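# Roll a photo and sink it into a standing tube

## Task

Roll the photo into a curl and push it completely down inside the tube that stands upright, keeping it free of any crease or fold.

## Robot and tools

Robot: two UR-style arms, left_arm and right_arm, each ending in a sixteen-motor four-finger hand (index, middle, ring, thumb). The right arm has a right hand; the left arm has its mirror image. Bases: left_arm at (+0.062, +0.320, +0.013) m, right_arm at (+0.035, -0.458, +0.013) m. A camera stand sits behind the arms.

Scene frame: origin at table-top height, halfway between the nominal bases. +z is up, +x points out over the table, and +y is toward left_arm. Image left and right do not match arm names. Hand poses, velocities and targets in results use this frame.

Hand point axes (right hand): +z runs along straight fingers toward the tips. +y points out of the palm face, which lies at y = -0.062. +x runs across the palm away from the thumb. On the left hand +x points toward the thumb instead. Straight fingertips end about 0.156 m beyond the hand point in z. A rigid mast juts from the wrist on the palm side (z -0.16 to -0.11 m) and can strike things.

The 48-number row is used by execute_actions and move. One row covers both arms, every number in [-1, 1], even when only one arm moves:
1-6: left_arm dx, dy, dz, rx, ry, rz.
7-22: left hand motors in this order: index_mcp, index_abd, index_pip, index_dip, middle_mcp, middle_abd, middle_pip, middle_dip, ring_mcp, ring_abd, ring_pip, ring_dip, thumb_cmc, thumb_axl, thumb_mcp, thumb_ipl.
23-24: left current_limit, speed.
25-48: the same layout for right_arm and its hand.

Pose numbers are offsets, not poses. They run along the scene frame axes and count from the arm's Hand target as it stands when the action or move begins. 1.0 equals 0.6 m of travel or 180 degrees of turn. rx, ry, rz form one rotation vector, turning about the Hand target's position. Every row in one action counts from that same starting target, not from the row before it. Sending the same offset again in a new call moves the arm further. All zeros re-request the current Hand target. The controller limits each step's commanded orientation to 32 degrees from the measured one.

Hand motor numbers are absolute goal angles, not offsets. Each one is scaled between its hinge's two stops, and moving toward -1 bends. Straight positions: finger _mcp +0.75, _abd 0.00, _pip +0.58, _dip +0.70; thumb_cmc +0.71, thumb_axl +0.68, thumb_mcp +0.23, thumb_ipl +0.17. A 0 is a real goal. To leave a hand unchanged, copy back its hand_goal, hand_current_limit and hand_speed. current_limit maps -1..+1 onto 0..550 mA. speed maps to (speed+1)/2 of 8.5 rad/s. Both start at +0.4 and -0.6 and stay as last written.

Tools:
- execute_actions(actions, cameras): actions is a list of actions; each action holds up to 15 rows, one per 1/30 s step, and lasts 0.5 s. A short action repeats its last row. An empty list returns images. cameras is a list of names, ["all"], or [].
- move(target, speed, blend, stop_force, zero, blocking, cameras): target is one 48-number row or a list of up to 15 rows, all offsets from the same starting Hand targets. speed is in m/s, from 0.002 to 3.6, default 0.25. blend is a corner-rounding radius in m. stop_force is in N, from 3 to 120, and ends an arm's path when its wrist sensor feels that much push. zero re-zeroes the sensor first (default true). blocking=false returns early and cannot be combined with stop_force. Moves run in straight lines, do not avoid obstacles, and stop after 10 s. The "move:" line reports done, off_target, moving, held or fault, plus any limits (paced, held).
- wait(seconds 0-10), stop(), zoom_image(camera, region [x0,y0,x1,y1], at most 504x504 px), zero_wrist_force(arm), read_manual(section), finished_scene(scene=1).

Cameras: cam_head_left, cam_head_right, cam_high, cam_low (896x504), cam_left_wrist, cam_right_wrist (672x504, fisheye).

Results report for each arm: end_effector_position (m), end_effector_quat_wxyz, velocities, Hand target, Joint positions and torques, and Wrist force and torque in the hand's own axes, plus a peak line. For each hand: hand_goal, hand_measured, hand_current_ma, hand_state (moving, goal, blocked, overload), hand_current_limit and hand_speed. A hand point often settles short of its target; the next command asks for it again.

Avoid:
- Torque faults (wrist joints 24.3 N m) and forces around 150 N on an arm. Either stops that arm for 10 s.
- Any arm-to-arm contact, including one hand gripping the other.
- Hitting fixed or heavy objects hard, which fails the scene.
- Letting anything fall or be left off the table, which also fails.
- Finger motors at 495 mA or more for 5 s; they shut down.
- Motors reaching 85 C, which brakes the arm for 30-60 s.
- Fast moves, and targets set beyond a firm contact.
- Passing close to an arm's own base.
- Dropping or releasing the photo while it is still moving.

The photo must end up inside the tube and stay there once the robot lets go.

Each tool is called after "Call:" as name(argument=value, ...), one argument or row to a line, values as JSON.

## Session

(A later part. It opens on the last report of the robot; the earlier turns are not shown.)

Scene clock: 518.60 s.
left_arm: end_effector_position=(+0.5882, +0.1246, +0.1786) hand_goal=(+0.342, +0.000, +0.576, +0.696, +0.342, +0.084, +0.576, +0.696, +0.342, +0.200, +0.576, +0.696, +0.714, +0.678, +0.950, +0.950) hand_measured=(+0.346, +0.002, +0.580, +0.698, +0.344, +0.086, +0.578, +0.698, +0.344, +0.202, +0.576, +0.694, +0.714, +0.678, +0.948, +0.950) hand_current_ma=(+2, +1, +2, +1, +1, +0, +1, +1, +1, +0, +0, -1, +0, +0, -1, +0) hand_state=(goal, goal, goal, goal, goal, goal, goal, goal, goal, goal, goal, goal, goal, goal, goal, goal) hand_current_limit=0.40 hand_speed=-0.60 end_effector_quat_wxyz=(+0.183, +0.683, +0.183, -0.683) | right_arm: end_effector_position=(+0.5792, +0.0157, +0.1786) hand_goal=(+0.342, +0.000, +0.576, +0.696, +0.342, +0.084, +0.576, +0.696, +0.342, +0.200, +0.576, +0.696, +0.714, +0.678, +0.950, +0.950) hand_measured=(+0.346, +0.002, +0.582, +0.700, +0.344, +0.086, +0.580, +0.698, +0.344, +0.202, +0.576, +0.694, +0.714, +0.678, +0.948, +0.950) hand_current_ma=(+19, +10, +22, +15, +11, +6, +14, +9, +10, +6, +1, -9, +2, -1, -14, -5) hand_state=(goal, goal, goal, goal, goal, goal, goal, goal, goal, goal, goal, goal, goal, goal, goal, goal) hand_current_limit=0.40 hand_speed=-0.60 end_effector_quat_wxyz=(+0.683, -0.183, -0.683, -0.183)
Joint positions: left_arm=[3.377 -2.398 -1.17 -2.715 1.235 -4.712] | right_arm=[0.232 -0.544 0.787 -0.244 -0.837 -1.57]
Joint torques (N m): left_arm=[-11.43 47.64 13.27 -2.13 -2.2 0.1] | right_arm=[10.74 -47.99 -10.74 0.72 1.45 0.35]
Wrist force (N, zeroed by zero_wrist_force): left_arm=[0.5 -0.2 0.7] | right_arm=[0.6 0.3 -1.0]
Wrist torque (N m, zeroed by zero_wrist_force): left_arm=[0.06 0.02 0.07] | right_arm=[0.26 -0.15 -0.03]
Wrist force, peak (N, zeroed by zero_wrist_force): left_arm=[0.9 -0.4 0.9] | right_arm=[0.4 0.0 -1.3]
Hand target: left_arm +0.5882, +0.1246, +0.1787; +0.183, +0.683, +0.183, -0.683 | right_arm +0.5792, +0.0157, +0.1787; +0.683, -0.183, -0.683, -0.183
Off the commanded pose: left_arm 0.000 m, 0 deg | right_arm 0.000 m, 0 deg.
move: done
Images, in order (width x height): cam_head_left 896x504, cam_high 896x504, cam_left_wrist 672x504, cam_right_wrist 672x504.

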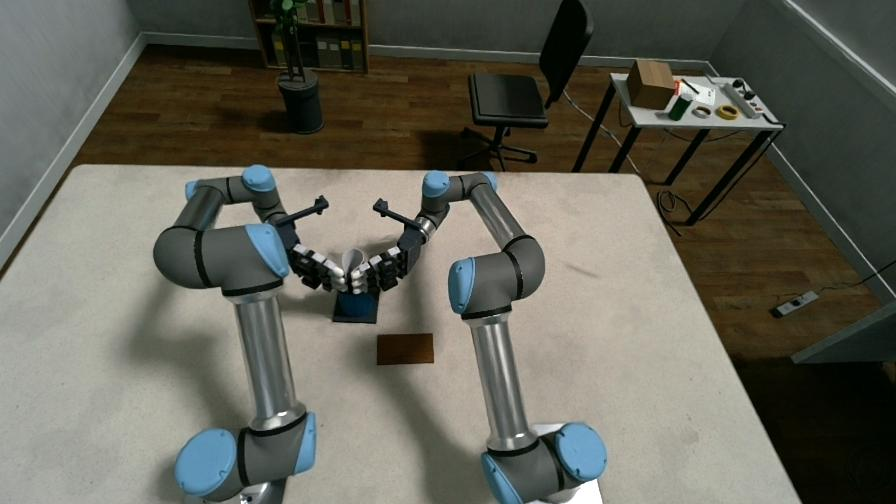

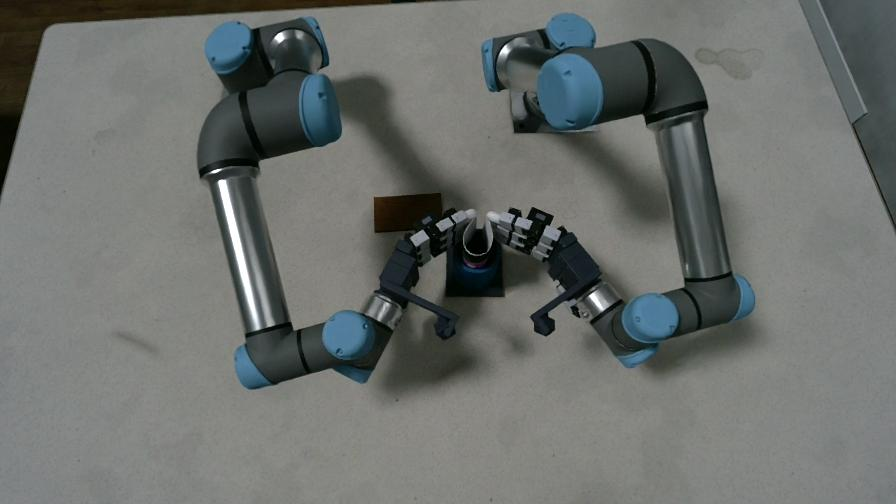

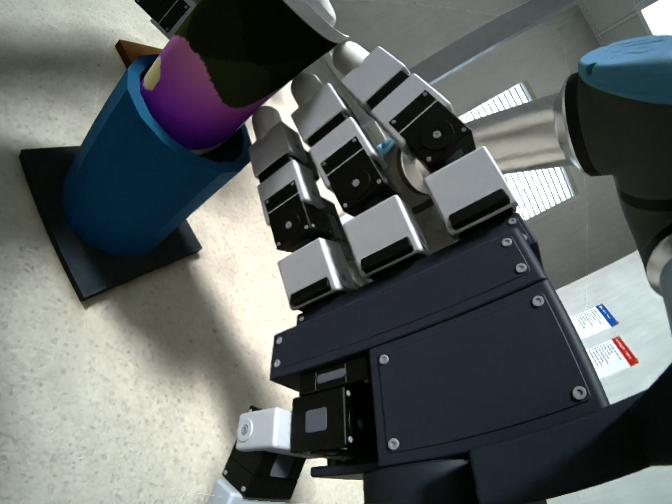

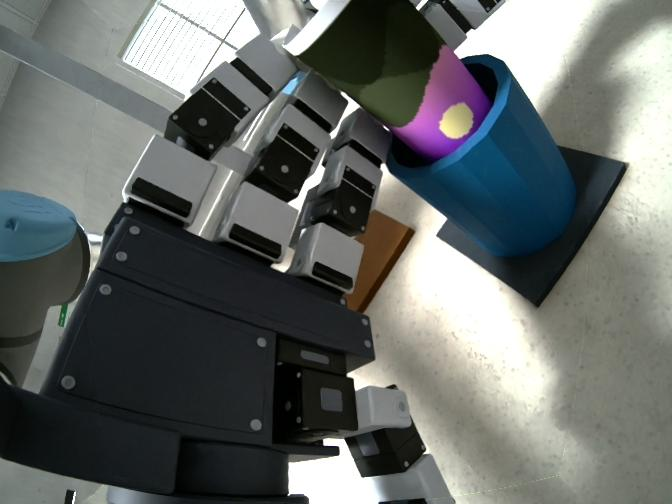

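Call:
move(
  target=[
    [0,0,0,0,0,0,0.4233,0,0.4306,0.696,0.3425,0.083,0.576,0.696,0.3425,0.2,0.576,0.696,0.714,0.678,0.95,0.95,0.4,-0.92,0,0,0,0,0,0,0.4233,0,0.4306,0.696,0.3425,0.083,0.576,0.696,0.3425,0.2,0.576,0.696,0.714,0.678,0.95,0.95,0.4,-0.92],
    [0,0,0,0,0,0,0.504,0,0.2847,0.696,0.3425,0.083,0.576,0.696,0.3425,0.2,0.576,0.696,0.714,0.678,0.95,0.95,0.4,-0.92,0,0,0,0,0,0,0.504,0,0.2847,0.696,0.3425,0.083,0.576,0.696,0.3425,0.2,0.576,0.696,0.714,0.678,0.95,0.95,0.4,-0.92],
  ],
  speed=0.03,
  cameras=["cam_high","cam_head_left","cam_left_wrist","cam_right_wrist"],
)

Call:
zoom_image(
  camera="cam_high",
  region=[440, 200, 510, 300],
)

Call:
zoom_image(
  camera="cam_head_left",
  region=[322, 238, 382, 308],
)

Scene clock: 520.47 s.
left_arm: end_effector_position=(+0.5882, +0.1246, +0.1787) hand_goal=(+0.504, +0.000, +0.284, +0.696, +0.342, +0.084, +0.576, +0.696, +0.342, +0.200, +0.576, +0.696, +0.714, +0.678, +0.950, +0.950) hand_measured=(+0.506, +0.002, +0.294, +0.698, +0.344, +0.086, +0.578, +0.698, +0.344, +0.202, +0.576, +0.694, +0.714, +0.678, +0.948, +0.950) hand_current_ma=(+1, +1, +6, +1, +1, +1, +1, +1, +1, +0, +0, -1, +0, +0, -1, +0) hand_state=(goal, goal, goal, goal, goal, goal, goal, goal, goal, goal, goal, goal, goal, goal, goal, goal) hand_current_limit=0.40 hand_speed=-0.92 end_effector_quat_wxyz=(+0.183, +0.683, +0.183, -0.683) | right_arm: end_effector_position=(+0.5792, +0.0157, +0.1787) hand_goal=(+0.504, +0.000, +0.284, +0.696, +0.342, +0.084, +0.576, +0.696, +0.342, +0.200, +0.576, +0.696, +0.714, +0.678, +0.950, +0.950) hand_measured=(+0.506, +0.002, +0.296, +0.700, +0.344, +0.086, +0.580, +0.698, +0.344, +0.202, +0.576, +0.694, +0.714, +0.678, +0.948, +0.950) hand_current_ma=(+12, +10, +52, +15, +11, +7, +13, +9, +10, +6, +1, -9, +2, -1, -14, -5) hand_state=(goal, goal, goal, goal, goal, goal, goal, goal, goal, goal, goal, goal, goal, goal, goal, goal) hand_current_limit=0.40 hand_speed=-0.92 end_effector_quat_wxyz=(+0.683, -0.183, -0.683, -0.183)
Joint positions: left_arm=[3.377 -2.398 -1.17 -2.715 1.235 -4.712] | right_arm=[0.232 -0.544 0.787 -0.243 -0.837 -1.57]
Joint torques (N m): left_arm=[-3.98 58.75 24.82 -3.46 -0.15 0.29] | right_arm=[4.77 -65.11 -34.03 3.98 0.28 1.24]
Wrist force (N, zeroed by zero_wrist_force): left_arm=[0.4 -0.2 1.0] | right_arm=[0.5 0.3 -0.9]
Wrist torque (N m, zeroed by zero_wrist_force): left_arm=[0.06 0.01 0.08] | right_arm=[0.25 -0.10 -0.05]
Wrist force, peak (N, zeroed by zero_wrist_force): left_arm=[1.0 -0.2 1.2] | right_arm=[0.6 -0.1 -1.1]
Hand target: left_arm +0.5882, +0.1246, +0.1787; +0.183, +0.683, +0.183, -0.683 | right_arm +0.5792, +0.0157, +0.1787; +0.683, -0.183, -0.683, -0.183
Off the commanded pose: left_arm 0.000 m, 0 deg | right_arm 0.000 m, 0 deg.
move: done
Images, in order (width x height): cam_head_left 896x504, cam_high 896x504, cam_left_wrist 672x504, cam_right_wrist 672x504.

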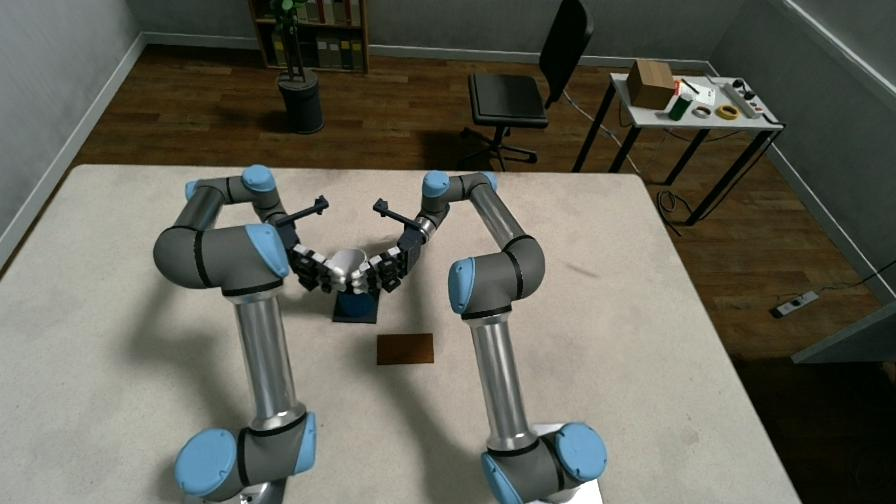

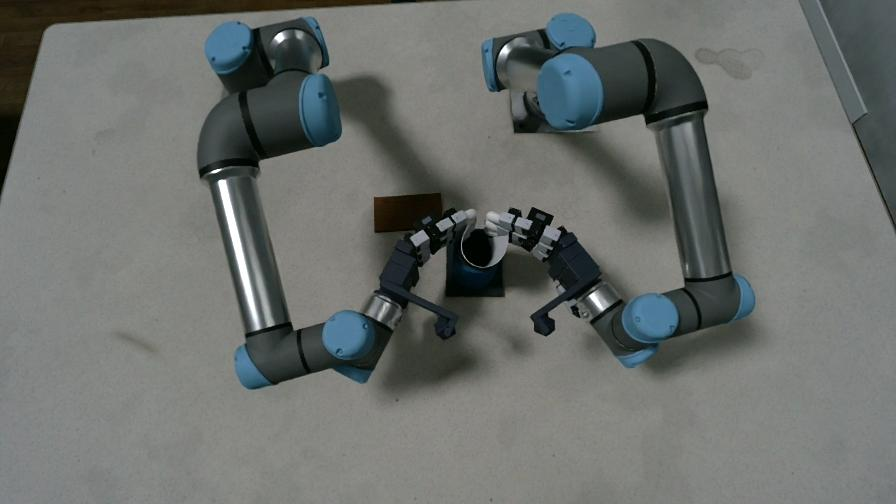

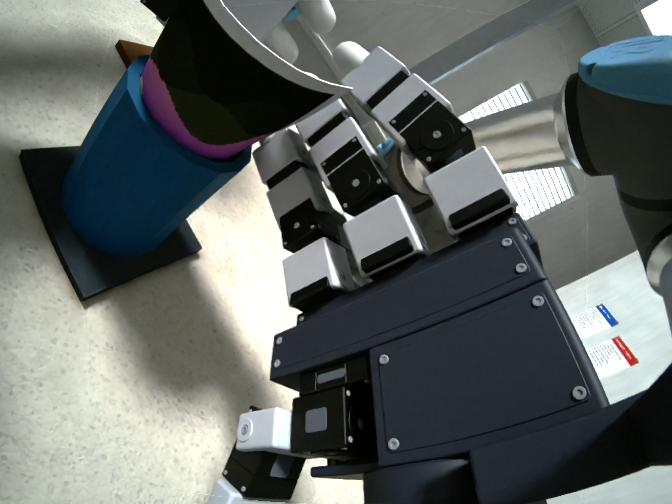

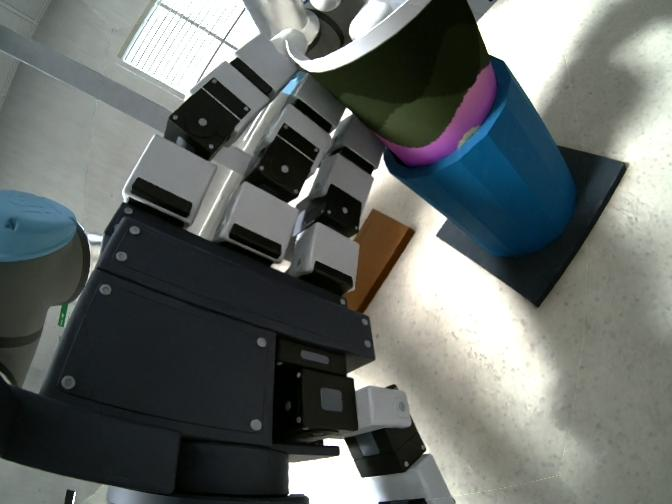

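Scaled by 5.040 from the camera's 896x504 image, which has a finer 1280x720 frame.

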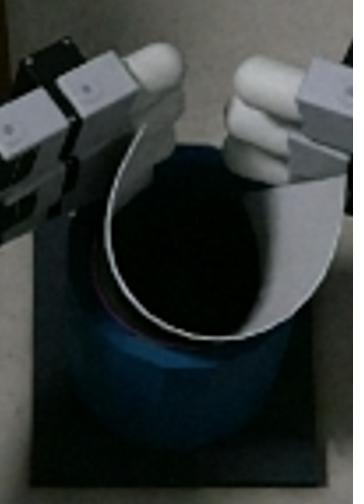

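Scaled by 7.200 from the camera's 896x504 image, which has a finer 1280x720 frame.

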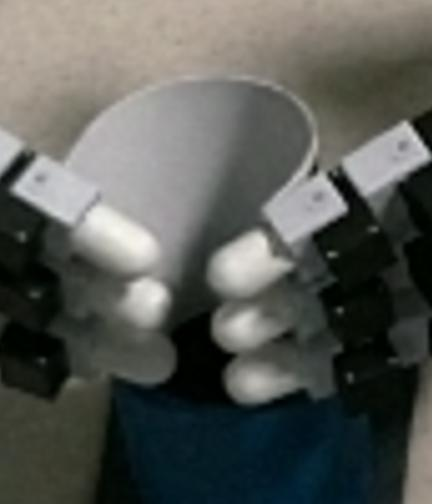

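Call:
zoom_image(
  camera="cam_left_wrist",
  region=[80, 0, 400, 220],
)

Call:
zoom_image(
  camera="cam_right_wrist",
  region=[200, 0, 560, 240],
)

Call:
zoom_image(
  camera="cam_high",
  region=[455, 205, 515, 275],
)

Call:
execute_actions(
  actions=[],
  cameras=["cam_low", "cam_head_right"],
)

Call:
zoom_image(
  camera="cam_low",
  region=[440, 160, 580, 290],
)

Call:
zoom_image(
  camera="cam_head_right",
  region=[320, 230, 390, 310],
)

Scaled by 1.575 from the camera's 672x504 image, which has a finer 960x720 frame.

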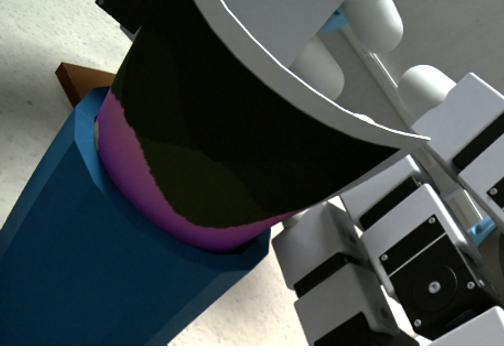

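Scaled by 1.400 from the camera's 672x504 image, which has a finer 960x720 frame.

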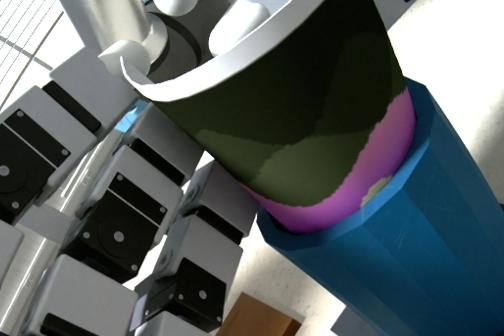

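Scaled by 7.200 from the camera's 896x504 image, which has a finer 1280x720 frame.

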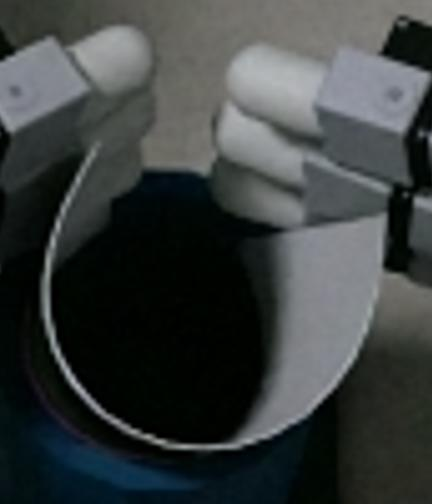

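Scene clock: 522.27 s.
left_arm: end_effector_position=(+0.5882, +0.1246, +0.1787) hand_goal=(+0.504, +0.000, +0.284, +0.696, +0.342, +0.084, +0.576, +0.696, +0.342, +0.200, +0.576, +0.696, +0.714, +0.678, +0.950, +0.950) hand_measured=(+0.506, +0.002, +0.294, +0.698, +0.344, +0.086, +0.578, +0.698, +0.344, +0.202, +0.576, +0.694, +0.714, +0.678, +0.948, +0.950) hand_current_ma=(+1, +1, +6, +1, +1, +1, +1, +1, +1, +0, +0, -1, +0, +0, -1, +0) hand_state=(goal, goal, goal, goal, goal, goal, goal, goal, goal, goal, goal, goal, goal, goal, goal, goal) hand_current_limit=0.40 hand_speed=-0.92 end_effector_quat_wxyz=(+0.183, +0.683, +0.183, -0.683) | right_arm: end_effector_position=(+0.5792, +0.0157, +0.1787) hand_goal=(+0.504, +0.000, +0.284, +0.696, +0.342, +0.084, +0.576, +0.696, +0.342, +0.200, +0.576, +0.696, +0.714, +0.678, +0.950, +0.950) hand_measured=(+0.506, +0.002, +0.296, +0.700, +0.344, +0.086, +0.580, +0.698, +0.344, +0.202, +0.576, +0.694, +0.714, +0.678, +0.948, +0.950) hand_current_ma=(+12, +10, +52, +15, +11, +7, +13, +9, +10, +6, +1, -9, +2, -1, -14, -5) hand_state=(goal, goal, goal, goal, goal, goal, goal, goal, goal, goal, goal, goal, goal, goal, goal, goal) hand_current_limit=0.40 hand_speed=-0.92 end_effector_quat_wxyz=(+0.683, -0.183, -0.683, -0.183)
Joint positions: left_arm=[3.377 -2.398 -1.17 -2.715 1.235 -4.712] | right_arm=[0.232 -0.544 0.787 -0.243 -0.837 -1.57]
Joint velocities: within noise
Joint torques (N m): left_arm=[2.41 59.37 24.34 -3.38 0.72 -0.04] | right_arm=[-1.56 -66.16 -34.74 3.7 -1.26 1.49]
Motor temperatures (°C): left_arm=[36 29 28 37 39 38] | right_arm=[32 34 35 36 37 40]
Wrist force (N, zeroed by zero_wrist_force): left_arm=[0.6 -0.7 1.1] | right_arm=[0.4 -0.2 -0.8]
Wrist torque (N m, zeroed by zero_wrist_force): left_arm=[0.01 0.01 0.07] | right_arm=[0.19 -0.12 -0.05]
Wrist force, peak (N, zeroed by zero_wrist_force): left_arm=[0.8 -0.2 1.4] | right_arm=[0.7 0.2 -0.9]
Hand target: left_arm +0.5882, +0.1246, +0.1787; +0.183, +0.683, +0.183, -0.683 | right_arm +0.5792, +0.0157, +0.1787; +0.683, -0.183, -0.683, -0.183
Off the commanded pose: left_arm 0.000 m, 0 deg | right_arm 0.000 m, 0 deg.
Images, in order (width x height): cam_head_right 896x504, cam_low 896x504.

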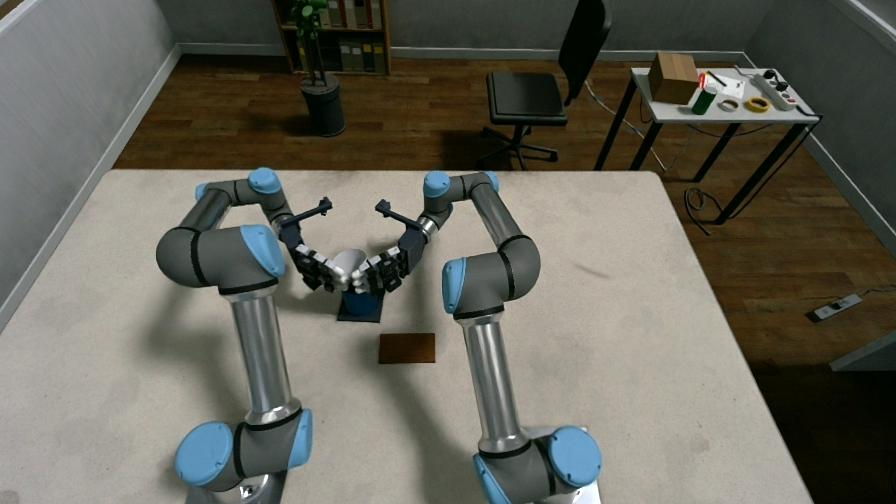

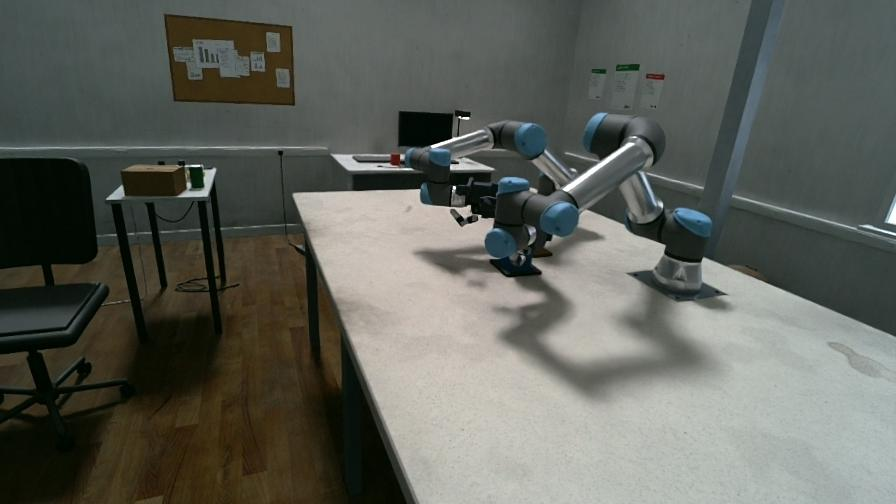

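Scaled by 3.600 from the camera's 896x504 image, which has a finer 1280x720 frame.

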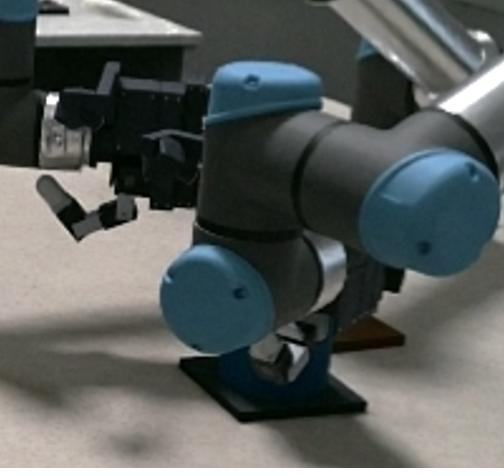

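Scaled by 6.300 from the camera's 896x504 image, which has a finer 1280x720 frame.

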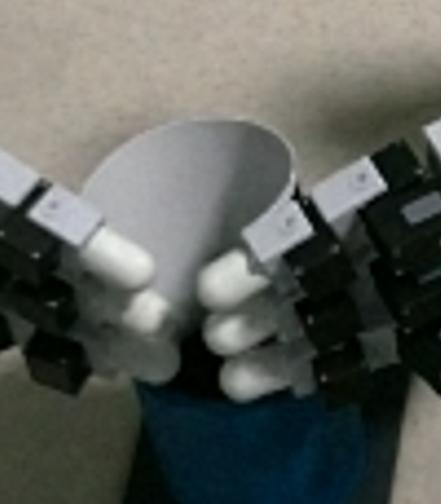

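Call:
move(
  target=[
    [-0.02,0,0,0,0,0,0.504,0,0.2847,0.696,0.3425,0.083,0.576,0.696,0.3425,0.2,0.576,0.696,0.714,0.678,0.95,0.95,0.4,-0.8,-0.02,0,0,0,0,0,0.504,0,0.2847,0.696,0.3425,0.083,0.576,0.696,0.3425,0.2,0.576,0.696,0.714,0.678,0.95,0.95,0.4,-0.8],
  ],
  speed=0.02,
  cameras=["cam_high","cam_head_left","cam_left_wrist","cam_right_wrist"],
)

Call:
zoom_image(
  camera="cam_high",
  region=[440, 200, 510, 300],
)

Call:
zoom_image(
  camera="cam_head_left",
  region=[322, 238, 382, 308],
)

Scene clock: 523.47 s.
left_arm: end_effector_position=(+0.5762, +0.1246, +0.1788) hand_goal=(+0.504, +0.000, +0.284, +0.696, +0.342, +0.084, +0.576, +0.696, +0.342, +0.200, +0.576, +0.696, +0.714, +0.678, +0.950, +0.950) hand_measured=(+0.506, +0.002, +0.286, +0.698, +0.344, +0.086, +0.578, +0.698, +0.344, +0.202, +0.576, +0.694, +0.714, +0.678, +0.948, +0.950) hand_current_ma=(+1, +1, +1, +1, +1, +1, +1, +1, +1, +0, +0, -1, +0, +0, -1, +0) hand_state=(goal, goal, goal, goal, goal, goal, goal, goal, goal, goal, goal, goal, goal, goal, goal, goal) hand_current_limit=0.40 hand_speed=-0.80 end_effector_quat_wxyz=(+0.183, +0.683, +0.182, -0.683) end_effector_velocity=(+0.001, +0.001, +0.001) end_effector_angular_velocity=(+0.000, -0.001, +0.001) | right_arm: end_effector_position=(+0.5671, +0.0157, +0.1788) hand_goal=(+0.504, +0.000, +0.284, +0.696, +0.342, +0.084, +0.576, +0.696, +0.342, +0.200, +0.576, +0.696, +0.714, +0.678, +0.950, +0.950) hand_measured=(+0.506, +0.002, +0.288, +0.700, +0.344, +0.086, +0.580, +0.698, +0.344, +0.202, +0.576, +0.694, +0.714, +0.678, +0.948, +0.950) hand_current_ma=(+10, +10, +14, +14, +11, +7, +13, +9, +10, +6, +1, -9, +2, -1, -14, -5) hand_state=(goal, goal, goal, goal, goal, goal, goal, goal, goal, goal, goal, goal, goal, goal, goal, goal) hand_current_limit=0.40 hand_speed=-0.80 end_effector_quat_wxyz=(+0.683, -0.183, -0.683, -0.183) end_effector_velocity=(+0.001, +0.000, +0.000) end_effector_angular_velocity=(+0.000, +0.000, -0.001)
Joint positions: left_arm=[3.381 -2.37 -1.223 -2.69 1.239 -4.712] | right_arm=[0.236 -0.579 0.856 -0.277 -0.833 -1.57]
Joint velocities: left_arm=[0.002 -0.001 0.005 -0.003 0.001 0] | right_arm=[-0.001 0.002 -0.005 0.003 0 0]
Joint torques (N m): left_arm=[6.07 39.34 24.23 -3.35 0.9 0.16] | right_arm=[5.98 -41.45 -34.24 3.9 1.19 -1.31]
Wrist force (N, zeroed by zero_wrist_force): left_arm=[0.8 0.0 0.8] | right_arm=[0.3 0.3 -1.0]
Wrist torque (N m, zeroed by zero_wrist_force): left_arm=[0.05 -0.02 0.09] | right_arm=[0.22 -0.12 -0.07]
Wrist force, peak (N, zeroed by zero_wrist_force): left_arm=[0.8 -0.2 1.1] | right_arm=[0.7 -0.1 -1.3]
Hand target: left_arm +0.5762, +0.1246, +0.1787; +0.183, +0.683, +0.183, -0.683 | right_arm +0.5672, +0.0157, +0.1787; +0.683, -0.183, -0.683, -0.183
Off the commanded pose: left_arm 0.000 m, 0 deg | right_arm 0.000 m, 0 deg.
move: done
Images, in order (width x height): cam_head_left 896x504, cam_high 896x504, cam_left_wrist 672x504, cam_right_wrist 672x504.

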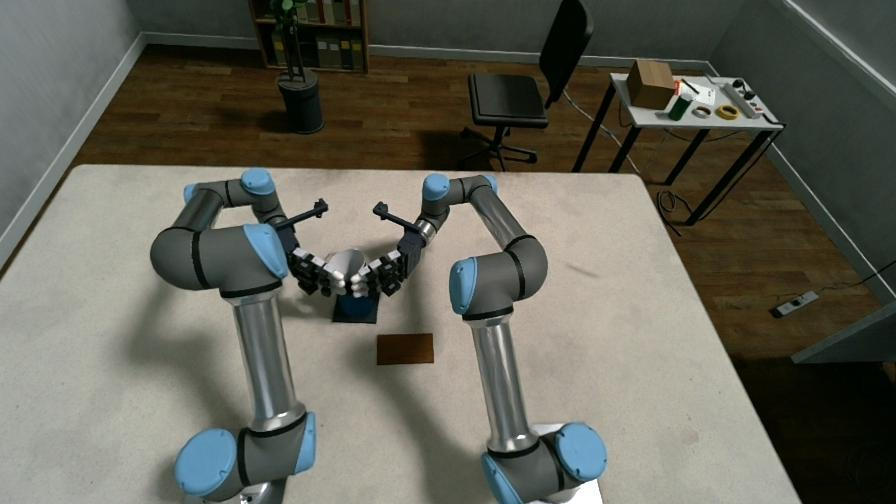

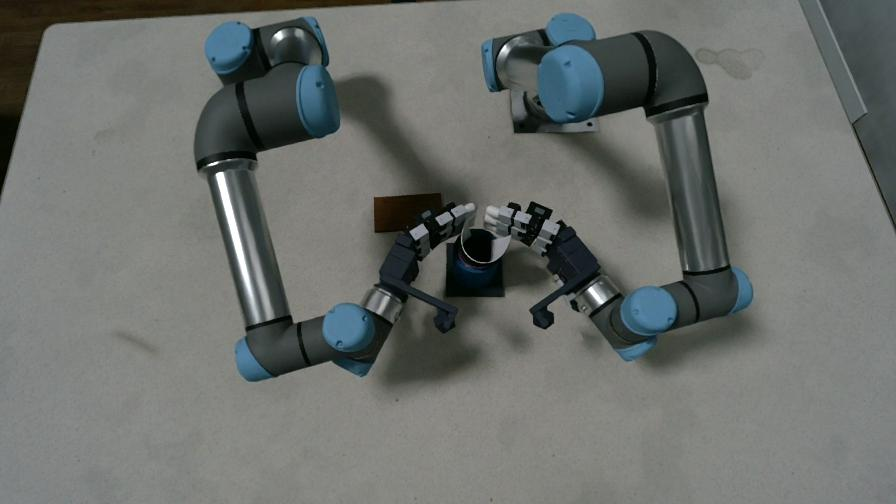

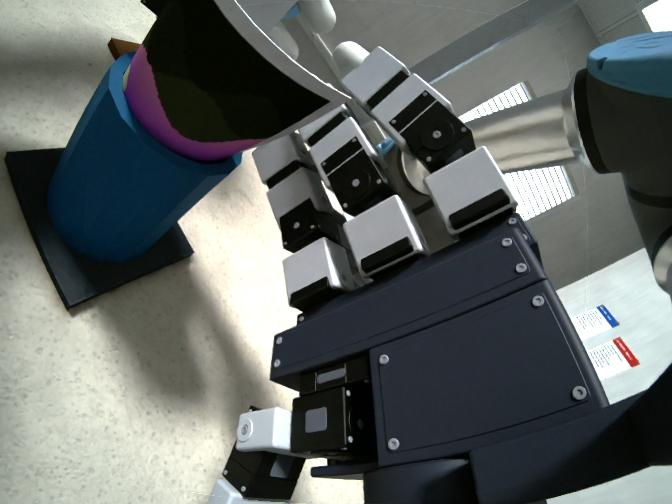

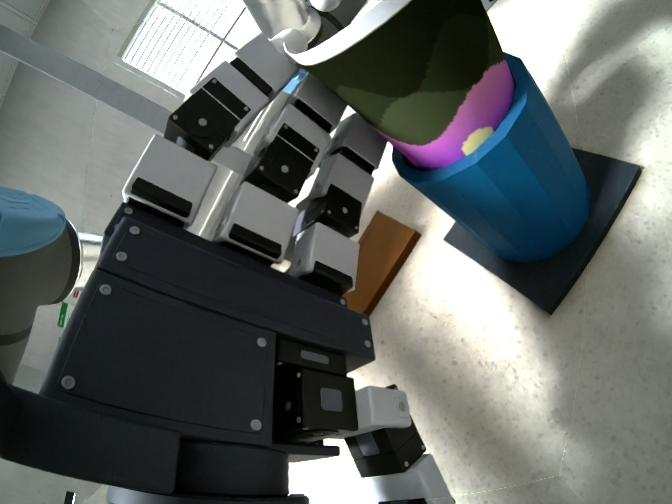

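Scaled by 5.040 from the camera's 896x504 image, which has a finer 1280x720 frame.

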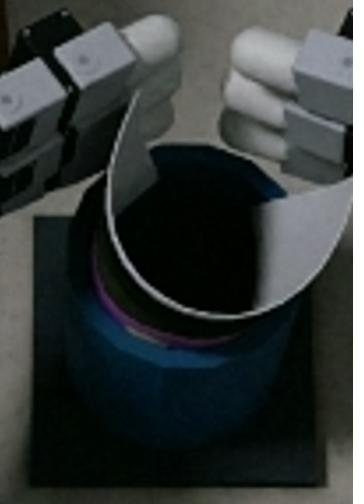

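Scaled by 7.200 from the camera's 896x504 image, which has a finer 1280x720 frame.

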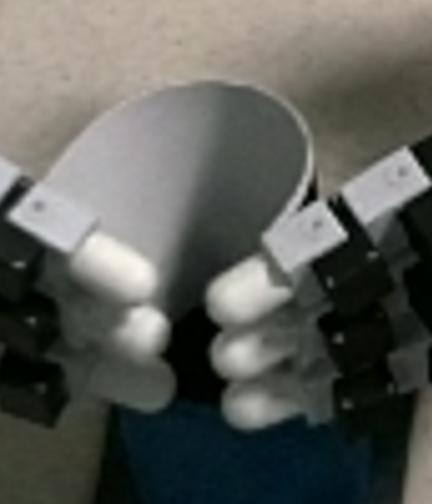

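Call:
move(
  target=[
    [-0.05,0,0,0,0,0,0.504,0,0.2847,0.696,0.3425,0.083,0.576,0.696,0.3425,0.2,0.576,0.696,0.714,0.678,0.95,0.95,0.4,-0.8,-0.05,0,0,0,0,0,0.504,0,0.2847,0.696,0.3425,0.083,0.576,0.696,0.3425,0.2,0.576,0.696,0.714,0.678,0.95,0.95,0.4,-0.8],
  ],
  speed=0.02,
  cameras=["cam_high","cam_head_left","cam_left_wrist","cam_right_wrist"],
)

Call:
zoom_image(
  camera="cam_high",
  region=[430, 180, 530, 300],
)

Call:
zoom_image(
  camera="cam_head_left",
  region=[302, 228, 402, 328],
)

Scene clock: 526.17 s.
left_arm: end_effector_position=(+0.5462, +0.1246, +0.1788) hand_goal=(+0.504, +0.000, +0.284, +0.696, +0.342, +0.084, +0.576, +0.696, +0.342, +0.200, +0.576, +0.696, +0.714, +0.678, +0.950, +0.950) hand_measured=(+0.506, +0.002, +0.286, +0.698, +0.344, +0.086, +0.578, +0.698, +0.344, +0.202, +0.576, +0.694, +0.714, +0.678, +0.948, +0.950) hand_current_ma=(+1, +1, +1, +1, +1, +1, +1, +1, +1, +0, +0, -1, +0, +0, -1, +0) hand_state=(goal, goal, goal, goal, goal, goal, goal, goal, goal, goal, goal, goal, goal, goal, goal, goal) hand_current_limit=0.40 hand_speed=-0.80 end_effector_quat_wxyz=(+0.183, +0.683, +0.182, -0.683) | right_arm: end_effector_position=(+0.5371, +0.0157, +0.1788) hand_goal=(+0.504, +0.000, +0.284, +0.696, +0.342, +0.084, +0.576, +0.696, +0.342, +0.200, +0.576, +0.696, +0.714, +0.678, +0.950, +0.950) hand_measured=(+0.506, +0.002, +0.288, +0.700, +0.344, +0.086, +0.580, +0.698, +0.344, +0.202, +0.576, +0.694, +0.714, +0.678, +0.948, +0.950) hand_current_ma=(+10, +10, +13, +14, +11, +7, +13, +9, +10, +6, +1, -9, +2, -1, -14, -5) hand_state=(goal, goal, goal, goal, goal, goal, goal, goal, goal, goal, goal, goal, goal, goal, goal, goal) hand_current_limit=0.40 hand_speed=-0.80 end_effector_quat_wxyz=(+0.683, -0.183, -0.683, -0.183)
Joint positions: left_arm=[3.39 -2.303 -1.346 -2.634 1.248 -4.712] | right_arm=[0.245 -0.658 1.007 -0.35 -0.824 -1.57]
Joint torques (N m): left_arm=[5 36.56 23.89 -3.76 0.82 1.26] | right_arm=[5.77 -37.56 -33.3 3.96 0.96 -0.6]
Wrist force (N, zeroed by zero_wrist_force): left_arm=[0.8 -0.1 1.0] | right_arm=[0.5 0.5 -0.8]
Wrist torque (N m, zeroed by zero_wrist_force): left_arm=[0.03 0.00 0.11] | right_arm=[0.22 -0.14 -0.04]
Wrist force, peak (N, zeroed by zero_wrist_force): left_arm=[0.8 0.2 1.2] | right_arm=[0.6 0.5 -1.1]
Hand target: left_arm +0.5462, +0.1246, +0.1787; +0.183, +0.683, +0.183, -0.683 | right_arm +0.5372, +0.0157, +0.1787; +0.683, -0.183, -0.683, -0.183
Off the commanded pose: left_arm 0.000 m, 0 deg | right_arm 0.000 m, 0 deg.
move: done
Images, in order (width x height): cam_head_left 896x504, cam_high 896x504, cam_left_wrist 672x504, cam_right_wrist 672x504.

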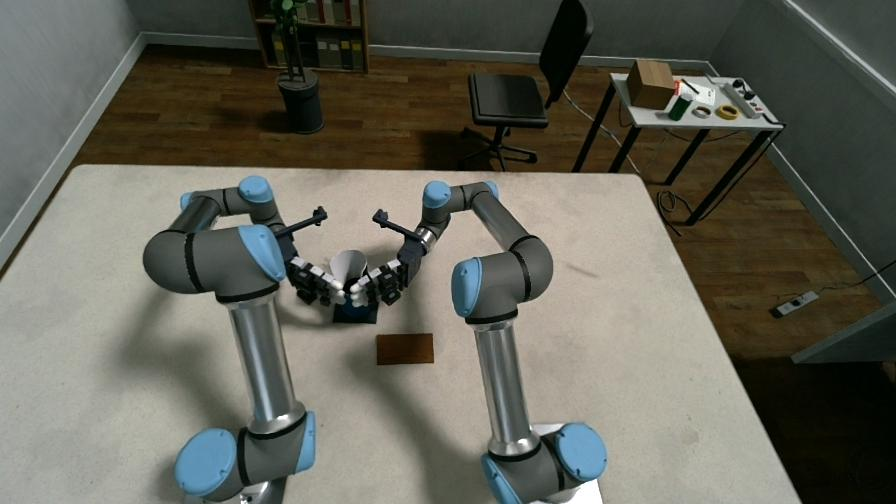

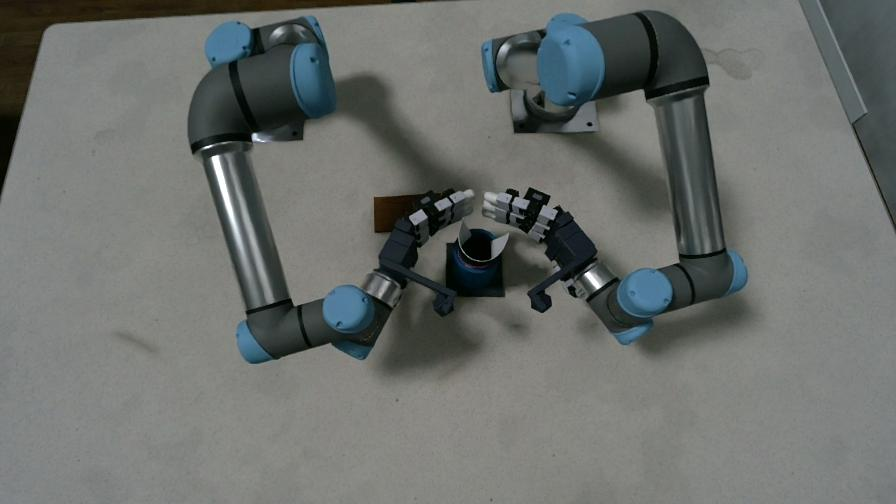

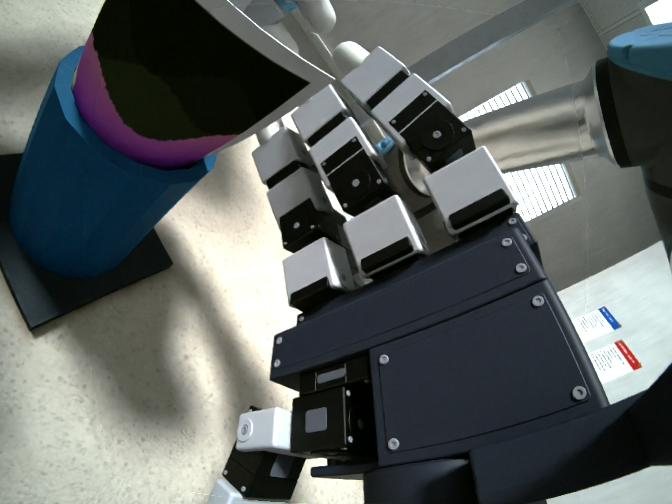

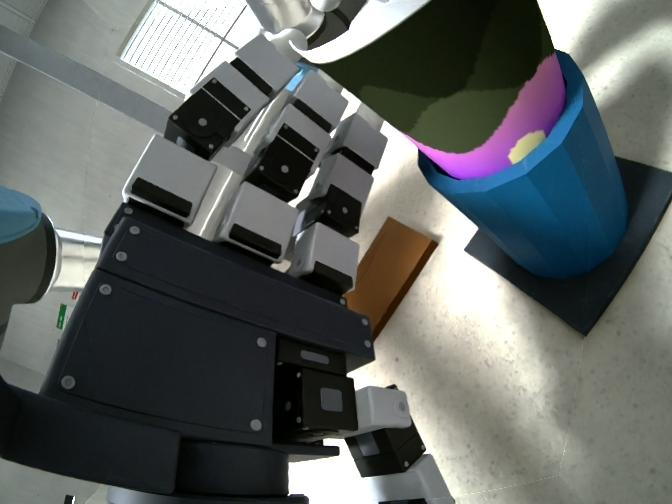

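Scaled by 4.200 from the camera's 896x504 image, which has a finer 1280x720 frame.

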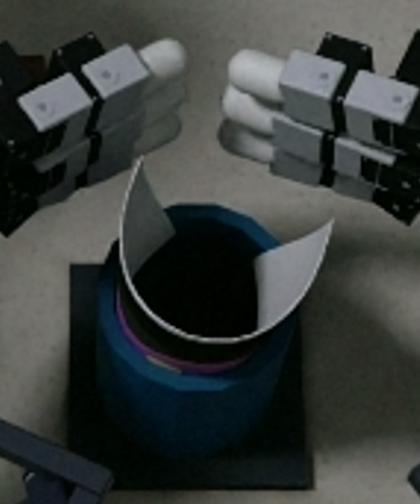

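Scaled by 5.040 from the camera's 896x504 image, which has a finer 1280x720 frame.

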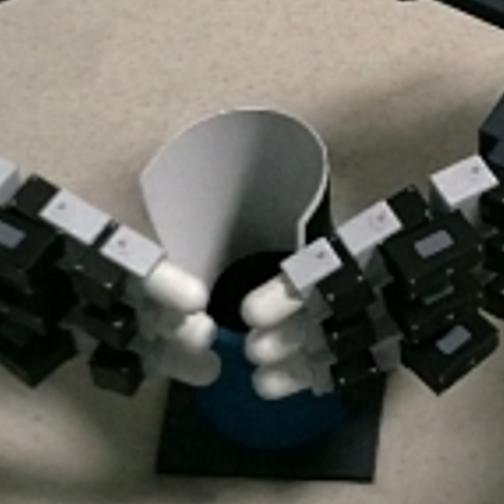

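Call:
execute_actions(
  actions=[],
)

Scene clock: 526.70 s.
left_arm: end_effector_position=(+0.5462, +0.1246, +0.1787) hand_goal=(+0.504, +0.000, +0.284, +0.696, +0.342, +0.084, +0.576, +0.696, +0.342, +0.200, +0.576, +0.696, +0.714, +0.678, +0.950, +0.950) hand_measured=(+0.506, +0.002, +0.286, +0.698, +0.344, +0.086, +0.578, +0.698, +0.344, +0.202, +0.576, +0.694, +0.714, +0.678, +0.948, +0.950) hand_current_ma=(+1, +1, +1, +1, +1, +1, +1, +1, +1, +0, +0, -1, +0, +0, -1, +0) hand_state=(goal, goal, goal, goal, goal, goal, goal, goal, goal, goal, goal, goal, goal, goal, goal, goal) hand_current_limit=0.40 hand_speed=-0.80 end_effector_quat_wxyz=(+0.183, +0.683, +0.183, -0.683) | right_arm: end_effector_position=(+0.5372, +0.0157, +0.1788) hand_goal=(+0.504, +0.000, +0.284, +0.696, +0.342, +0.084, +0.576, +0.696, +0.342, +0.200, +0.576, +0.696, +0.714, +0.678, +0.950, +0.950) hand_measured=(+0.506, +0.002, +0.288, +0.700, +0.344, +0.086, +0.580, +0.698, +0.344, +0.202, +0.576, +0.694, +0.714, +0.678, +0.948, +0.950) hand_current_ma=(+10, +10, +13, +14, +11, +7, +13, +9, +10, +6, +1, -9, +2, -1, -14, -5) hand_state=(goal, goal, goal, goal, goal, goal, goal, goal, goal, goal, goal, goal, goal, goal, goal, goal) hand_current_limit=0.40 hand_speed=-0.80 end_effector_quat_wxyz=(+0.683, -0.183, -0.683, -0.183)
Joint positions: left_arm=[3.39 -2.303 -1.346 -2.634 1.248 -4.712] | right_arm=[0.245 -0.657 1.007 -0.349 -0.824 -1.57]
Joint velocities: within noise
Joint torques (N m): left_arm=[-2.64 36.31 23.57 -3.83 -1.1 1.3] | right_arm=[-5.85 -37.91 -33.17 3.87 -0.91 1.36]
Motor temperatures (°C): left_arm=[36 29 28 37 39 38] | right_arm=[32 34 35 36 37 40]
Wrist force (N, zeroed by zero_wrist_force): left_arm=[0.7 0.2 0.9] | right_arm=[0.5 0.4 -0.9]
Wrist torque (N m, zeroed by zero_wrist_force): left_arm=[0.07 0.00 0.10] | right_arm=[0.21 -0.14 -0.04]
Wrist force, peak (N, zeroed by zero_wrist_force): left_arm=[0.8 0.0 1.3] | right_arm=[0.6 0.5 -1.0]
Hand target: left_arm +0.5462, +0.1246, +0.1787; +0.183, +0.683, +0.183, -0.683 | right_arm +0.5372, +0.0157, +0.1787; +0.683, -0.183, -0.683, -0.183
Off the commanded pose: left_arm 0.000 m, 0 deg | right_arm 0.000 m, 0 deg.

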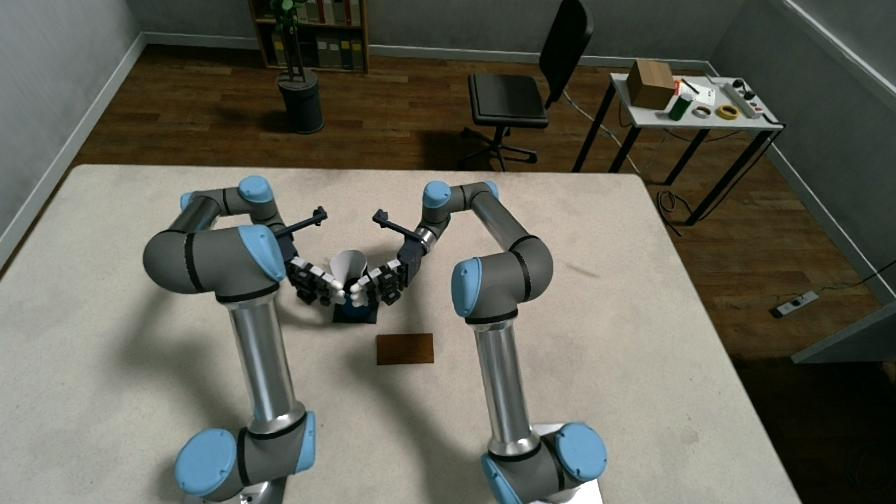

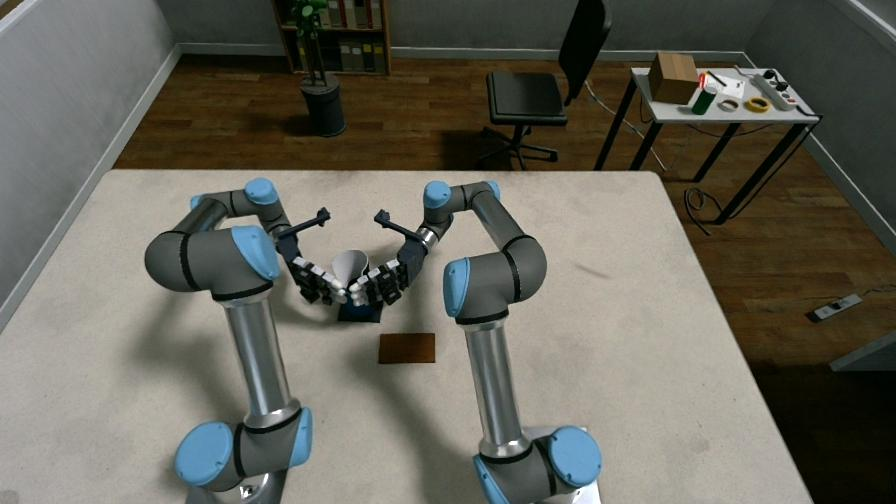

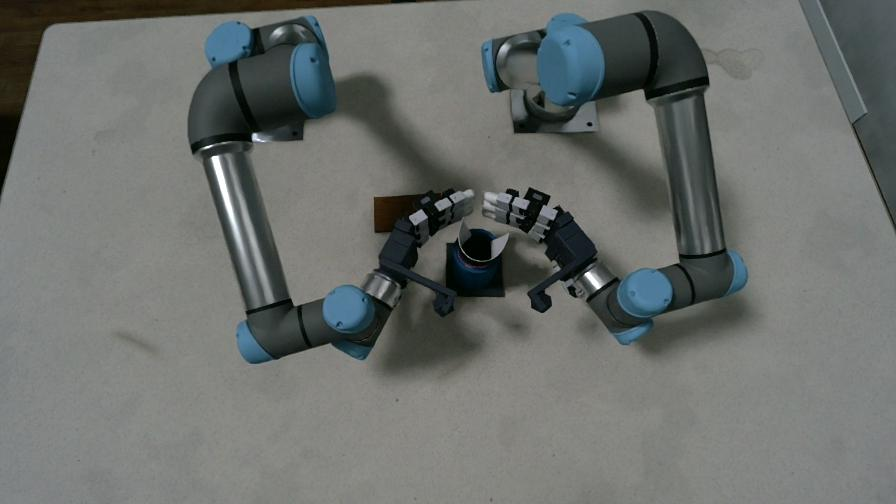

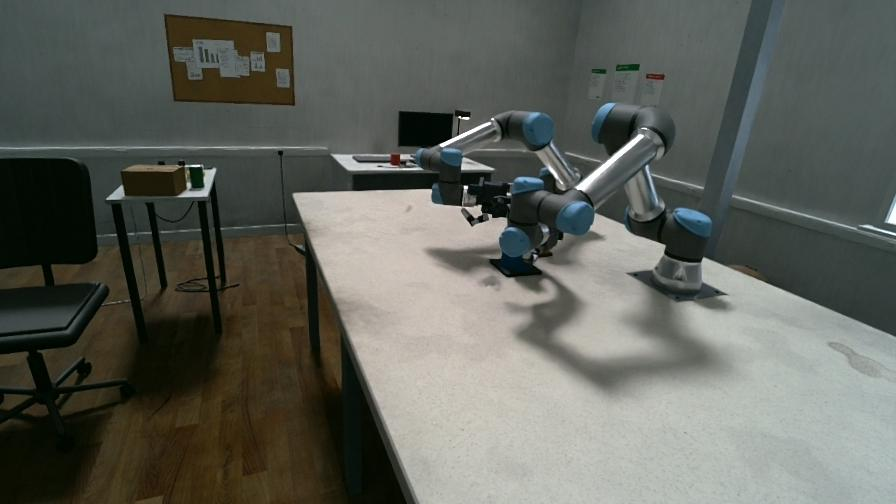

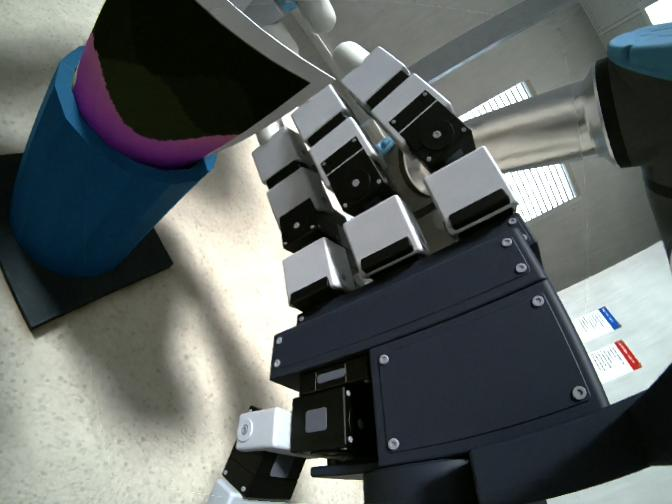

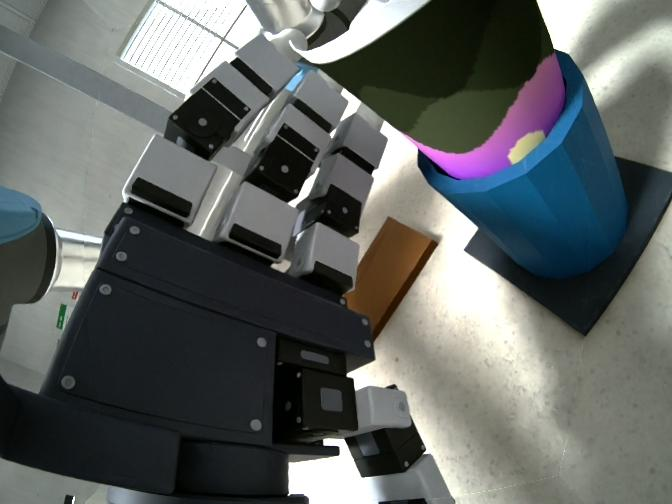

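Call:
zoom_image(
  camera="cam_high",
  region=[420, 180, 540, 310],
)

Call:
zoom_image(
  camera="cam_head_left",
  region=[290, 220, 410, 340],
)

Scaled by 3.877 from the camera's 896x504 image, which has a finer 1280x720 frame.

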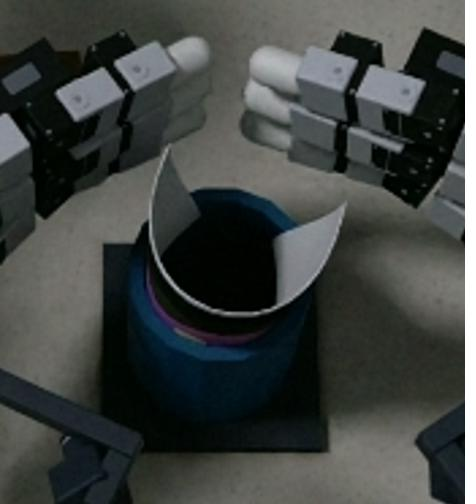

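Scaled by 4.200 from the camera's 896x504 image, which has a finer 1280x720 frame.

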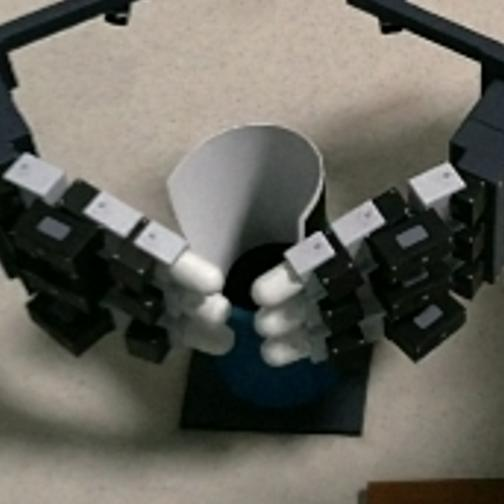

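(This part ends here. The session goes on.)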